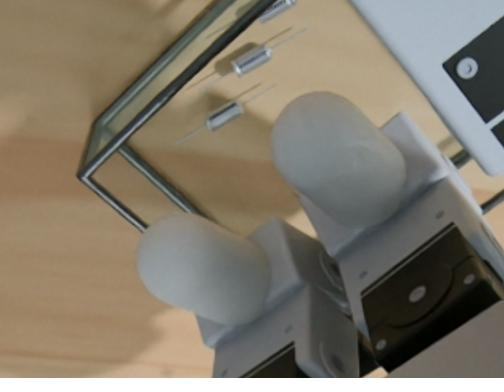

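Request:
{"op": "execute_actions", "data": {
  "actions": [
    [[0,0,0.01,0,0,0,0.794,-0.13,0.533,-1,0.794,0.13,0.533,-1,-0.479,0.001,0.577,0.696,0.71,0.68,0.23,0.17,0.4,-0.97,0,0,0,0,0,0,0,0,0,0,0,0,0,0,0,0,0,0,0,0,0,0,0.4,-0.6],[0,0,0.02,0,0,0,0.794,-0.13,0.533,-1,0.794,0.13,0.533,-1,-0.479,0.001,0.577,0.696,0.71,0.68,0.23,0.17,0.4,-0.97,0,0,0,0,0,0,0,0,0,0,0,0,0,0,0,0,0,0,0,0,0,0,0.4,-0.6],[0,0,0.03,0,0,0,0.794,-0.13,0.533,-1,0.794,0.13,0.533,-1,-0.479,0.001,0.577,0.696,0.71,0.68,0.23,0.17,0.4,-0.97,0,0,0,0,0,0,0,0,0,0,0,0,0,0,0,0,0,0,0,0,0,0,0.4,-0.6],[0,0,0.04,0,0,0,0.794,-0.13,0.533,-1,0.794,0.13,0.533,-1,-0.479,0.001,0.577,0.696,0.71,0.68,0.23,0.17,0.4,-0.97,0,0,0,0,0,0,0,0,0,0,0,0,0,0,0,0,0,0,0,0,0,0,0.4,-0.6],[0,0,0.05,0,0,0,0.794,-0.13,0.533,-1,0.794,0.13,0.533,-1,-0.479,0.001,0.577,0.696,0.71,0.68,0.23,0.17,0.4,-0.97,0,0,0,0,0,0,0,0,0,0,0,0,0,0,0,0,0,0,0,0,0,0,0.4,-0.6],[0,0,0.06,0,0,0,0.794,-0.13,0.533,-1,0.794,0.13,0.533,-1,-0.479,0.001,0.577,0.696,0.71,0.68,0.23,0.17,0.4,-0.97,0,0,0,0,0,0,0,0,0,0,0,0,0,0,0,0,0,0,0,0,0,0,0.4,-0.6],[0,0,0.07,0,0,0,0.794,-0.13,0.533,-1,0.794,0.13,0.533,-1,-0.479,0.001,0.577,0.696,0.71,0.68,0.23,0.17,0.4,-0.97,0,0,0,0,0,0,0,0,0,0,0,0,0,0,0,0,0,0,0,0,0,0,0.4,-0.6],[0,0,0.075,0,0,0,0.794,-0.13,0.533,-1,0.794,0.13,0.533,-1,-0.479,0.001,0.577,0.696,0.71,0.68,0.23,0.17,0.4,-0.97,0,0,0,0,0,0,0,0,0,0,0,0,0,0,0,0,0,0,0,0,0,0,0.4,-0.6]]
  ],
  "cameras": ["cam_left_wrist", "cam_high"]
}}

Request:
{"op": "zoom_image", "data": {
  "camera": "cam_left_wrist",
  "region": [210, 0, 430, 165]
}}

Scene clock: 20994.83 s.
left_arm: end_effector_position=(+0.2554, +0.5317, +0.1774) hand_goal=(+0.794, -0.130, +0.534, -1.000, +0.794, +0.130, +0.534, -1.000, -0.478, +0.002, +0.578, +0.696, +0.710, +0.680, +0.230, +0.170) hand_measured=(+0.790, -0.070, +0.534, -0.996, +0.790, +0.076, +0.534, -0.998, -0.462, +0.002, +0.580, +0.694, +0.710, +0.680, +0.226, +0.168) hand_current_ma=(-10, +201, +2, +9, -14, -178, +0, +6, +57, -1, +3, -6, +0, -2, -15, -9) hand_state=(goal, blocked, goal, goal, goal, blocked, goal, goal, goal, goal, goal, goal, goal, goal, goal, goal) hand_current_limit=0.40 hand_speed=-0.97 end_effector_quat_wxyz=(-0.016, +0.337, +0.941, -0.015) | right_arm: end_effector_position=(+0.6882, -0.5142, +0.2476) hand_goal=(+0.750, +0.000, +0.580, +0.700, +0.750, +0.000, +0.580, +0.700, +0.750, +0.000, +0.580, +0.700, +0.710, +0.680, +0.230, +0.170) hand_measured=(+0.760, +0.000, +0.580, +0.698, +0.760, +0.000, +0.580, +0.698, +0.760, +0.000, +0.580, +0.698, +0.722, +0.678, +0.226, +0.168) hand_current_ma=(+19, +0, +0, -2, +18, +0, +0, -3, +19, +0, +0, -2, +19, -3, -6, -3) hand_state=(goal, goal, goal, goal, goal, goal, goal, goal, goal, goal, goal, goal, goal, goal, goal, goal) hand_current_limit=0.40 hand_speed=-0.60 end_effector_quat_wxyz=(+0.587, +0.727, +0.313, +0.171)
Joint positions: left_arm=[0.444 0.926 0.804 -1.493 -0.001 -0.439] | right_arm=[-0.076 1.815 1.107 0.353 0.759 0.128]
Joint torques (N m): left_arm=[0.44 -3.02 12.94 -0.02 -0.18 0.01] | right_arm=[-1.03 -14.97 8.73 2.06 0.38 -0.09]
Heat: left arm: hottest elbow 43 °C; right arm: hottest elbow 43 °C.
Hand target: left_arm +0.2664, +0.5390, +0.2002; +0.000, +0.338, +0.941, +0.000 | right_arm +0.6936, -0.5147, +0.2511; +0.589, +0.726, +0.309, +0.176
Off the commanded pose: left_arm 0.026 m, 3 deg | right_arm 0.006 m, 1 deg.
Images, in order (width x height): cam_high 896x504, cam_left_wrist 672x504.

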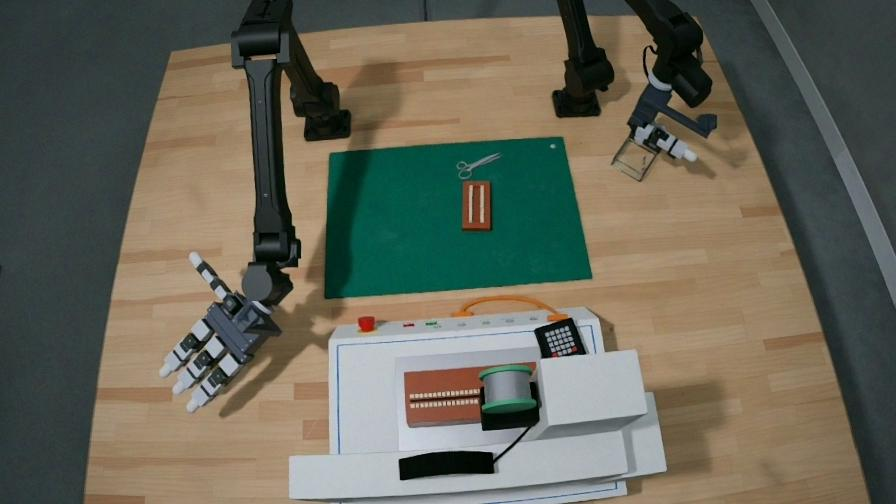

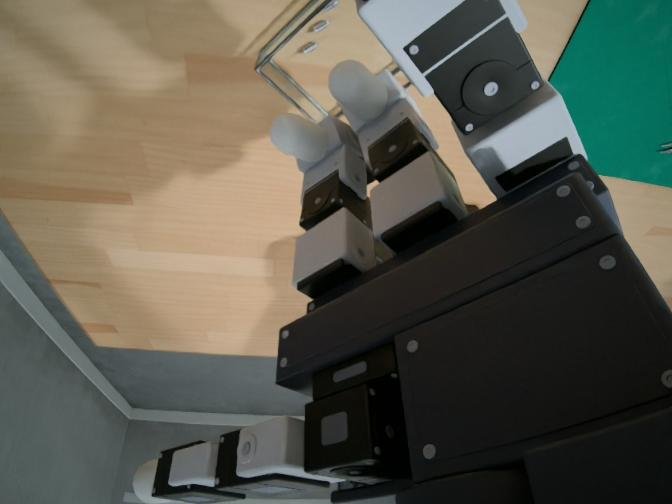

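Scaled by 2.291 from the camera's 672x504 image, which has a finer 960x720 frame.

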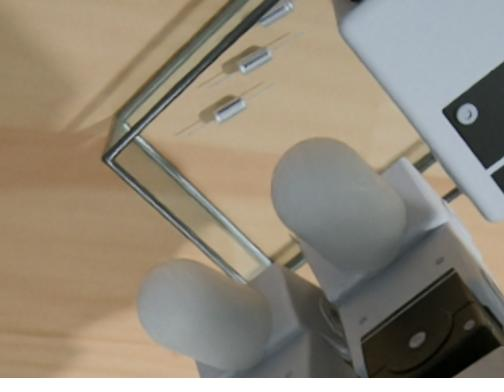

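Request:
{"op": "zoom_image", "data": {
  "camera": "cam_high",
  "region": [440, 165, 515, 240]
}}

Request:
{"op": "zoom_image", "data": {
  "camera": "cam_high",
  "region": [590, 100, 720, 200]
}}

Scaled by 6.720 from the camera's 896x504 image, which has a finer 1280x720 frame.

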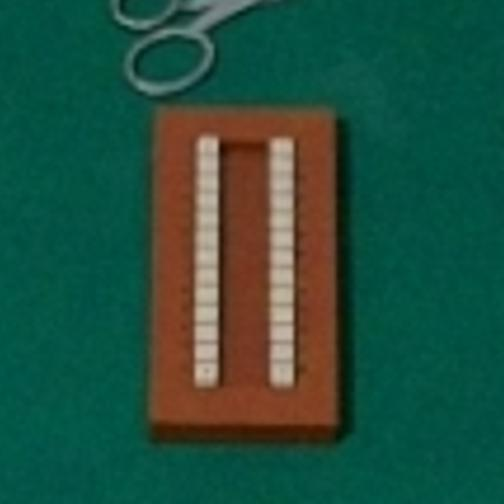

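Scaled by 3.877 from the camera's 896x504 image, which has a finer 1280x720 frame.

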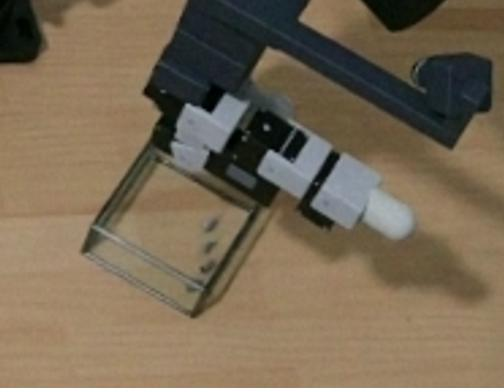

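Request:
{"op": "execute_actions", "data": {
  "actions": [
    [[0.0048,-0.0328,0,0,0,-0.0343,0.794,-0.13,0.533,-1,0.794,0.13,0.533,-1,-0.479,0.001,0.577,0.696,0.71,0.68,0.23,0.17,0.4,-0.97,0,0,0,0,0,0,0,0,0,0,0,0,0,0,0,0,0,0,0,0,0,0,0.4,-0.6],[0.0095,-0.0655,0,0,0,-0.0685,0.794,-0.13,0.533,-1,0.794,0.13,0.533,-1,-0.479,0.001,0.577,0.696,0.71,0.68,0.23,0.17,0.4,-0.97,0,0,0,0,0,0,0,0,0,0,0,0,0,0,0,0,0,0,0,0,0,0,0.4,-0.6],[0.0143,-0.0983,0,0,0,-0.1028,0.794,-0.13,0.533,-1,0.794,0.13,0.533,-1,-0.479,0.001,0.577,0.696,0.71,0.68,0.23,0.17,0.4,-0.97,0,0,0,0,0,0,0,0,0,0,0,0,0,0,0,0,0,0,0,0,0,0,0.4,-0.6]],
    [[0.0094,-0.0361,0,0,0,-0.0352,0.794,-0.13,0.533,-1,0.794,0.13,0.533,-1,-0.479,0.001,0.577,0.696,0.71,0.68,0.23,0.17,0.4,-0.97,0,0,0,0,0,0,0,0,0,0,0,0,0,0,0,0,0,0,0,0,0,0,0.4,-0.6],[0.0189,-0.0722,0,0,0,-0.0704,0.794,-0.13,0.533,-1,0.794,0.13,0.533,-1,-0.479,0.001,0.577,0.696,0.71,0.68,0.23,0.17,0.4,-0.97,0,0,0,0,0,0,0,0,0,0,0,0,0,0,0,0,0,0,0,0,0,0,0.4,-0.6],[0.0283,-0.1083,0,0,0,-0.1056,0.794,-0.13,0.533,-1,0.794,0.13,0.533,-1,-0.479,0.001,0.577,0.696,0.71,0.68,0.23,0.17,0.4,-0.97,0,0,0,0,0,0,0,0,0,0,0,0,0,0,0,0,0,0,0,0,0,0,0.4,-0.6]]
  ],
  "cameras": ["cam_left_wrist"]
}}

Request:
{"op": "zoom_image", "data": {
  "camera": "cam_left_wrist",
  "region": [210, 0, 430, 165]
}}

Scene clock: 21103.87 s.
left_arm: end_effector_position=(+0.2898, +0.4183, +0.1971) hand_goal=(+0.794, -0.130, +0.534, -1.000, +0.794, +0.130, +0.534, -1.000, -0.478, +0.002, +0.578, +0.696, +0.710, +0.680, +0.230, +0.170) hand_measured=(+0.790, -0.070, +0.534, -0.996, +0.790, +0.078, +0.534, -0.998, -0.462, +0.002, +0.580, +0.694, +0.710, +0.680, +0.226, +0.168) hand_current_ma=(-9, +201, +2, +9, -13, -176, +0, +6, +57, -1, +3, -6, +0, -2, -15, -9) hand_state=(goal, blocked, goal, goal, goal, blocked, goal, goal, goal, goal, goal, goal, goal, goal, goal, goal) hand_current_limit=0.40 hand_speed=-0.97 end_effector_quat_wxyz=(-0.001, +0.614, +0.789, -0.002) | right_arm: end_effector_position=(+0.6882, -0.5142, +0.2476) hand_goal=(+0.750, +0.000, +0.580, +0.700, +0.750, +0.000, +0.580, +0.700, +0.750, +0.000, +0.580, +0.700, +0.710, +0.680, +0.230, +0.170) hand_measured=(+0.760, +0.000, +0.580, +0.698, +0.760, +0.000, +0.580, +0.698, +0.760, +0.000, +0.580, +0.698, +0.722, +0.678, +0.226, +0.168) hand_current_ma=(+19, +0, +0, -2, +18, +0, +0, -3, +19, +0, +0, -2, +19, -3, -6, -3) hand_state=(goal, goal, goal, goal, goal, goal, goal, goal, goal, goal, goal, goal, goal, goal, goal, goal) hand_current_limit=0.40 hand_speed=-0.60 end_effector_quat_wxyz=(+0.587, +0.727, +0.313, +0.171)
Joint positions: left_arm=[0.091 0.808 0.792 -1.557 0.002 -0.158] | right_arm=[-0.076 1.815 1.107 0.353 0.759 0.128]
Joint torques (N m): left_arm=[-0.91 -1.38 9.8 0.25 -0.2 0.06] | right_arm=[-0.56 -15.38 8.76 2.24 0.39 -0.09]
Motor temperatures (°C): left_arm=[25 27 48 27 28 27] | right_arm=[27 35 43 28 26 27]
Heat: left arm: hottest elbow 48 °C; right arm: hottest elbow 43 °C.
Hand target: left_arm +0.2919, +0.4150, +0.2002; +0.000, +0.622, +0.783, +0.000 | right_arm +0.6936, -0.5147, +0.2511; +0.589, +0.726, +0.309, +0.176
Off the commanded pose: left_arm 0.005 m, 1 deg | right_arm 0.006 m, 1 deg.
Images, in order (width x height): cam_left_wrist 672x504.

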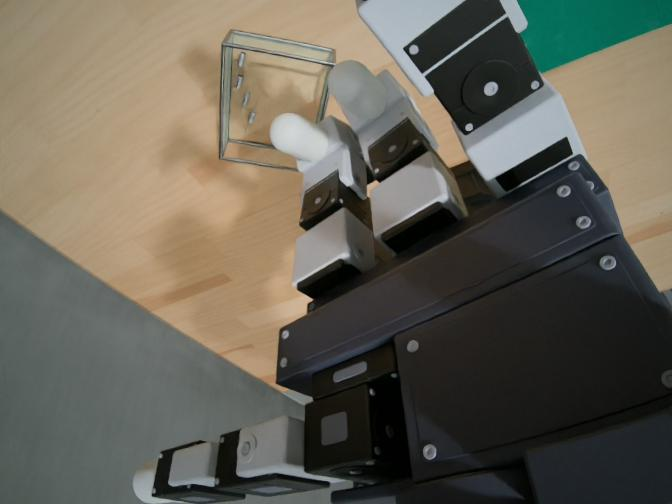

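Scaled by 2.291 from the camera's 672x504 image, which has a finer 960x720 frame.

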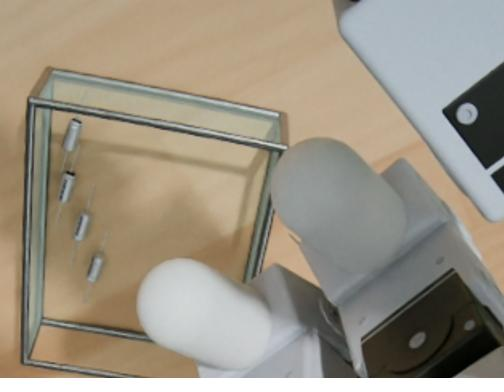

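Request:
{"op": "zoom_image", "data": {
  "camera": "cam_left_wrist",
  "region": [310, 80, 380, 150]
}}

Scaled by 7.200 from the camera's 672x504 image, which has a finer 960x720 frame.

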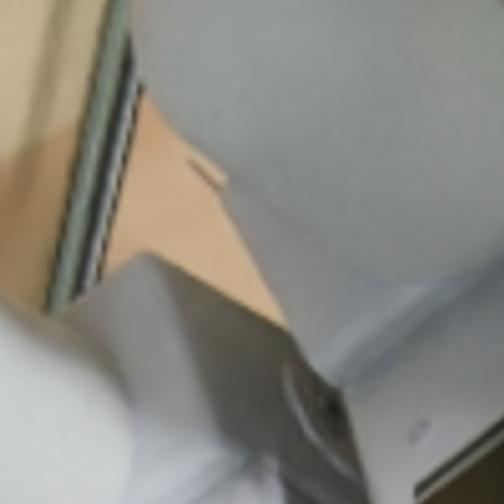

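Request:
{"op": "execute_actions", "data": {
  "actions": [
    [[0.01,-0.0361,0,0,0,-0.0352,0.794,-0.13,0.533,-1,0.794,0.13,0.533,-1,-0.479,0.001,0.577,0.696,0.71,0.68,0.23,0.17,0.4,-0.97,0,0,0,0,0,0,0,0,0,0,0,0,0,0,0,0,0,0,0,0,0,0,0.4,-0.6],[0.02,-0.0722,0,0,0,-0.0704,0.794,-0.13,0.533,-1,0.794,0.13,0.533,-1,-0.479,0.001,0.577,0.696,0.71,0.68,0.23,0.17,0.4,-0.97,0,0,0,0,0,0,0,0,0,0,0,0,0,0,0,0,0,0,0,0,0,0,0.4,-0.6],[0.03,-0.1083,0,0,0,-0.1056,0.794,-0.13,0.533,-1,0.794,0.13,0.533,-1,-0.479,0.001,0.577,0.696,0.71,0.68,0.23,0.17,0.4,-0.97,0,0,0,0,0,0,0,0,0,0,0,0,0,0,0,0,0,0,0,0,0,0,0.4,-0.6]],
    [[0.0125,-0.054,0,0,0,-0.0528,0.794,-0.13,0.533,-1,0.794,0.13,0.533,-1,-0.479,0.001,0.577,0.696,0.71,0.68,0.23,0.17,0.4,-0.97,0,0,0,0,0,0,0,0,0,0,0,0,0,0,0,0,0,0,0,0,0,0,0.4,-0.6],[0.025,-0.1083,0,0,0,-0.1056,0.794,-0.13,0.533,-1,0.794,0.13,0.533,-1,-0.479,0.001,0.577,0.696,0.71,0.68,0.23,0.17,0.4,-0.97,0,0,0,0,0,0,0,0,0,0,0,0,0,0,0,0,0,0,0,0,0,0,0.4,-0.6]],
    [[0.01,-0.054,0,0,0,-0.0528,0.794,-0.13,0.533,-1,0.794,0.13,0.533,-1,-0.479,0.001,0.577,0.696,0.71,0.68,0.23,0.17,0.4,-0.97,0,0,0,0,0,0,0,0,0,0,0,0,0,0,0,0,0,0,0,0,0,0,0.4,-0.6],[0.02,-0.1083,0,0,0,-0.1056,0.794,-0.13,0.533,-1,0.794,0.13,0.533,-1,-0.479,0.001,0.577,0.696,0.71,0.68,0.23,0.17,0.4,-0.97,0,0,0,0,0,0,0,0,0,0,0,0,0,0,0,0,0,0,0,0,0,0,0.4,-0.6]],
    [[0.0067,-0.054,0,0,0,-0.05,0.794,-0.13,0.533,-1,0.794,0.13,0.533,-1,-0.479,0.001,0.577,0.696,0.71,0.68,0.23,0.17,0.4,-0.97,0,0,0,0,0,0,0,0,0,0,0,0,0,0,0,0,0,0,0,0,0,0,0.4,-0.6],[0.0133,-0.1083,0,0,0,-0.1,0.794,-0.13,0.533,-1,0.794,0.13,0.533,-1,-0.479,0.001,0.577,0.696,0.71,0.68,0.23,0.17,0.4,-0.97,0,0,0,0,0,0,0,0,0,0,0,0,0,0,0,0,0,0,0,0,0,0,0.4,-0.6]],
    [[0.0016,-0.05,0,0,0,-0.05,0.794,-0.13,0.533,-1,0.794,0.13,0.533,-1,-0.479,0.001,0.577,0.696,0.71,0.68,0.23,0.17,0.4,-0.97,0,0,0,0,0,0,0,0,0,0,0,0,0,0,0,0,0,0,0,0,0,0,0.4,-0.6],[0.0033,-0.1,0,0,0,-0.1,0.794,-0.13,0.533,-1,0.794,0.13,0.533,-1,-0.479,0.001,0.577,0.696,0.71,0.68,0.23,0.17,0.4,-0.97,0,0,0,0,0,0,0,0,0,0,0,0,0,0,0,0,0,0,0,0,0,0,0.4,-0.6]],
    [[-0.0016,-0.0416,0,0,0,-0.0445,0.794,-0.13,0.533,-1,0.794,0.13,0.533,-1,-0.479,0.001,0.577,0.696,0.71,0.68,0.23,0.17,0.4,-0.97,0,0,0,0,0,0,0,0,0,0,0,0,0,0,0,0,0,0,0,0,0,0,0.4,-0.6],[-0.0033,-0.0833,0,0,0,-0.0889,0.794,-0.13,0.533,-1,0.794,0.13,0.533,-1,-0.479,0.001,0.577,0.696,0.71,0.68,0.23,0.17,0.4,-0.97,0,0,0,0,0,0,0,0,0,0,0,0,0,0,0,0,0,0,0,0,0,0,0.4,-0.6]]
  ],
  "cameras": ["cam_high", "cam_left_wrist"]
}}

Scene clock: 21137.03 s.
left_arm: end_effector_position=(+0.3320, +0.0581, +0.1807) hand_goal=(+0.794, -0.130, +0.534, -1.000, +0.794, +0.130, +0.534, -1.000, -0.478, +0.002, +0.578, +0.696, +0.710, +0.680, +0.230, +0.170) hand_measured=(+0.792, -0.070, +0.534, -0.996, +0.792, +0.078, +0.534, -0.998, -0.462, +0.002, +0.580, +0.694, +0.710, +0.680, +0.226, +0.168) hand_current_ma=(-2, +201, +2, +9, -7, -176, +0, +6, +57, -1, +3, -6, +1, -2, -15, -9) hand_state=(goal, blocked, goal, goal, goal, blocked, goal, goal, goal, goal, goal, goal, goal, goal, goal, goal) hand_current_limit=0.40 hand_speed=-0.97 end_effector_quat_wxyz=(-0.013, +0.999, -0.044, -0.017) | right_arm: end_effector_position=(+0.6882, -0.5142, +0.2476) hand_goal=(+0.750, +0.000, +0.580, +0.700, +0.750, +0.000, +0.580, +0.700, +0.750, +0.000, +0.580, +0.700, +0.710, +0.680, +0.230, +0.170) hand_measured=(+0.760, +0.000, +0.580, +0.698, +0.760, +0.000, +0.580, +0.698, +0.760, +0.000, +0.580, +0.698, +0.722, +0.678, +0.226, +0.168) hand_current_ma=(+19, +0, +0, -2, +18, +0, +0, -3, +19, +0, +0, -2, +19, -3, -6, -3) hand_state=(goal, goal, goal, goal, goal, goal, goal, goal, goal, goal, goal, goal, goal, goal, goal, goal) hand_current_limit=0.40 hand_speed=-0.60 end_effector_quat_wxyz=(+0.587, +0.727, +0.313, +0.171)
Joint positions: left_arm=[-0.63 1.341 1.119 -1.392 -0.003 1.029] | right_arm=[-0.076 1.815 1.107 0.353 0.759 0.128]
Joint torques (N m): left_arm=[-0.32 -8.35 13.07 0.27 0.14 0.01] | right_arm=[-1.14 -15.09 8.75 2.21 0.4 -0.07]
Heat: left arm: hottest elbow 45 °C; right arm: hottest elbow 43 °C.
Hand target: left_arm +0.3449, +0.0452, +0.2001; +0.000, +0.999, -0.053, +0.000 | right_arm +0.6936, -0.5147, +0.2511; +0.589, +0.726, +0.309, +0.176
Off the commanded pose: left_arm 0.027 m, 3 deg | right_arm 0.006 m, 1 deg.
Images, in order (width x height): cam_high 896x504, cam_left_wrist 672x504.

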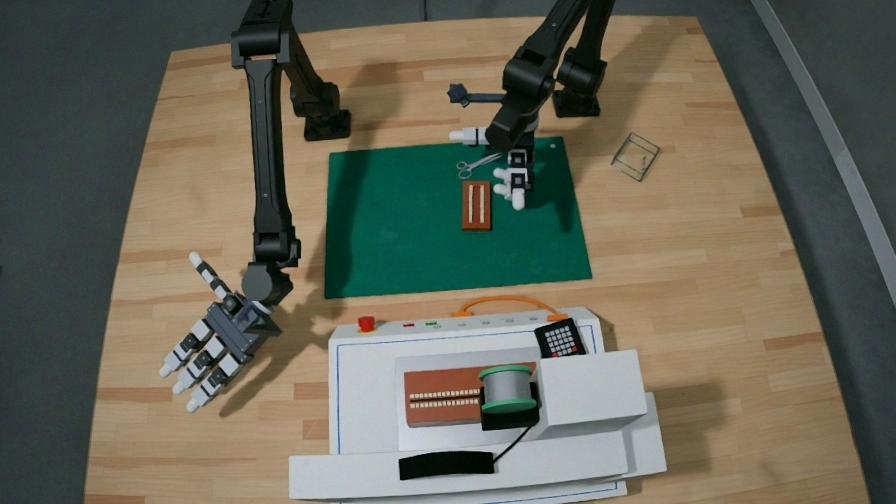

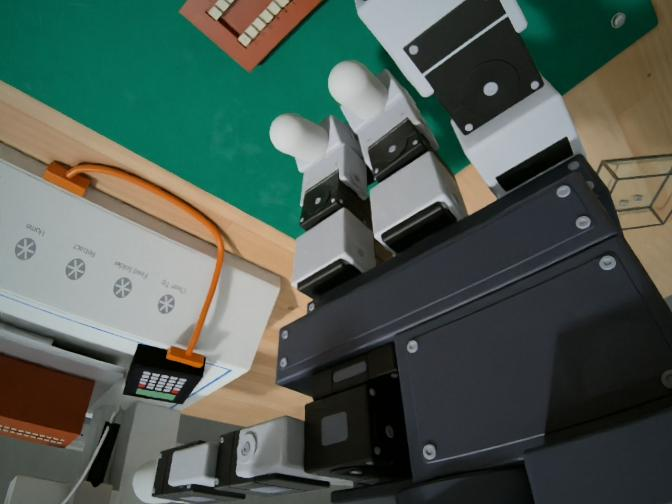

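Request:
{"op": "execute_actions", "data": {
  "actions": []
}}

Scene clock: 21194.77 s.
left_arm: end_effector_position=(+0.3320, +0.0580, +0.1807) hand_goal=(+0.794, -0.130, +0.534, -1.000, +0.794, +0.130, +0.534, -1.000, -0.478, +0.002, +0.578, +0.696, +0.710, +0.680, +0.230, +0.170) hand_measured=(+0.792, -0.070, +0.534, -0.996, +0.792, +0.078, +0.534, -0.998, -0.462, +0.002, +0.580, +0.694, +0.710, +0.680, +0.226, +0.168) hand_current_ma=(-2, +201, +2, +9, -7, -176, +0, +6, +57, -1, +3, -6, +1, -2, -15, -9) hand_state=(goal, blocked, goal, goal, goal, blocked, goal, goal, goal, goal, goal, goal, goal, goal, goal, goal) hand_current_limit=0.40 hand_speed=-0.97 end_effector_quat_wxyz=(-0.013, +0.999, -0.045, -0.017) | right_arm: end_effector_position=(+0.6882, -0.5142, +0.2476) hand_goal=(+0.750, +0.000, +0.580, +0.700, +0.750, +0.000, +0.580, +0.700, +0.750, +0.000, +0.580, +0.700, +0.710, +0.680, +0.230, +0.170) hand_measured=(+0.760, +0.000, +0.580, +0.698, +0.760, +0.000, +0.580, +0.698, +0.760, +0.000, +0.580, +0.698, +0.722, +0.678, +0.226, +0.168) hand_current_ma=(+19, +0, +0, -2, +18, +0, +0, -3, +19, +0, +0, -2, +19, -3, -6, -3) hand_state=(goal, goal, goal, goal, goal, goal, goal, goal, goal, goal, goal, goal, goal, goal, goal, goal) hand_current_limit=0.40 hand_speed=-0.60 end_effector_quat_wxyz=(+0.587, +0.727, +0.313, +0.171)
Joint positions: left_arm=[-0.63 1.341 1.119 -1.392 -0.003 1.03] | right_arm=[-0.076 1.815 1.107 0.353 0.759 0.128]
Joint velocities: within noise
Joint torques (N m): left_arm=[-0.38 -8.41 13.09 0.27 0.15 0.03] | right_arm=[-0.62 -15.15 8.69 2.19 0.37 -0.12]
Motor temperatures (°C): left_arm=[25 28 47 27 28 27] | right_arm=[27 35 43 28 26 27]
Heat: left arm: hottest elbow 47 °C; right arm: hottest elbow 43 °C.
Hand target: left_arm +0.3449, +0.0452, +0.2001; +0.000, +0.999, -0.052, +0.000 | right_arm +0.6936, -0.5147, +0.2511; +0.589, +0.726, +0.309, +0.176
Off the commanded pose: left_arm 0.027 m, 3 deg | right_arm 0.006 m, 1 deg.

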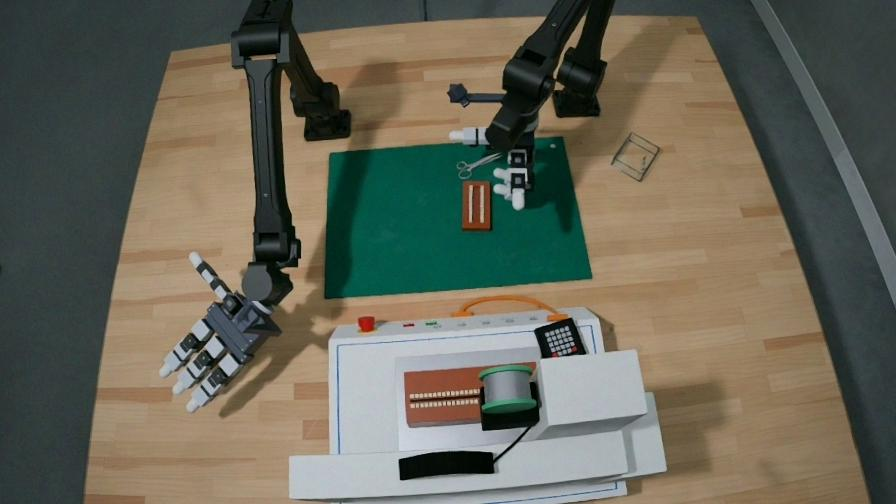

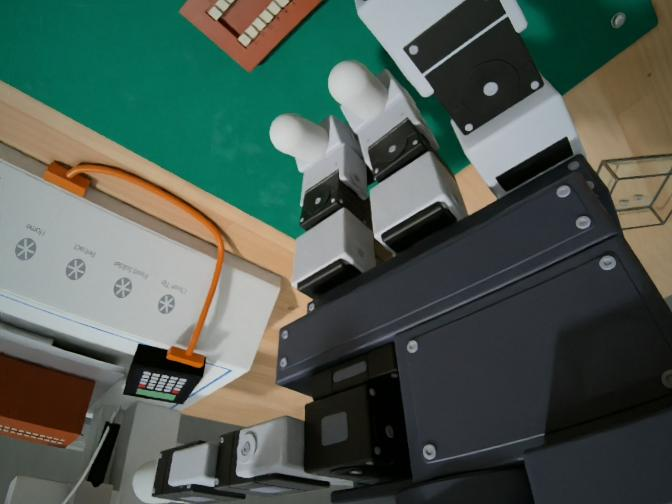

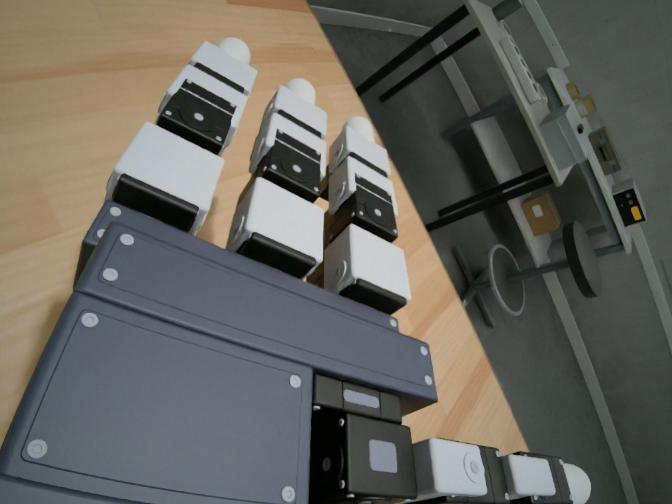

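Request:
{"op": "zoom_image", "data": {
  "camera": "cam_high",
  "region": [440, 140, 560, 240]
}}

Request:
{"op": "zoom_image", "data": {
  "camera": "cam_left_wrist",
  "region": [150, 0, 450, 200]
}}

Scaled by 4.200 from the camera's 896x504 image, which has a finer 1280x720 frame.

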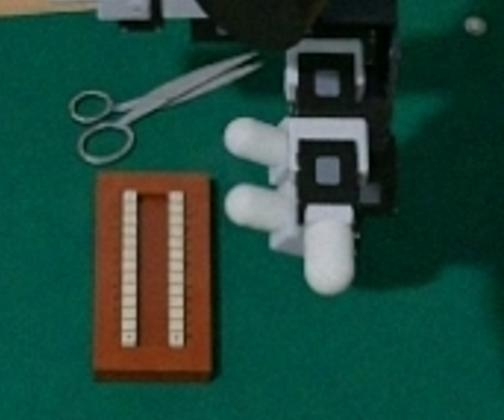

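Scaled by 1.680 from the camera's 672x504 image, which has a finer 960x720 frame.

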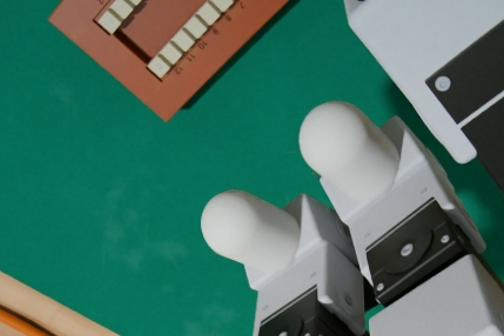

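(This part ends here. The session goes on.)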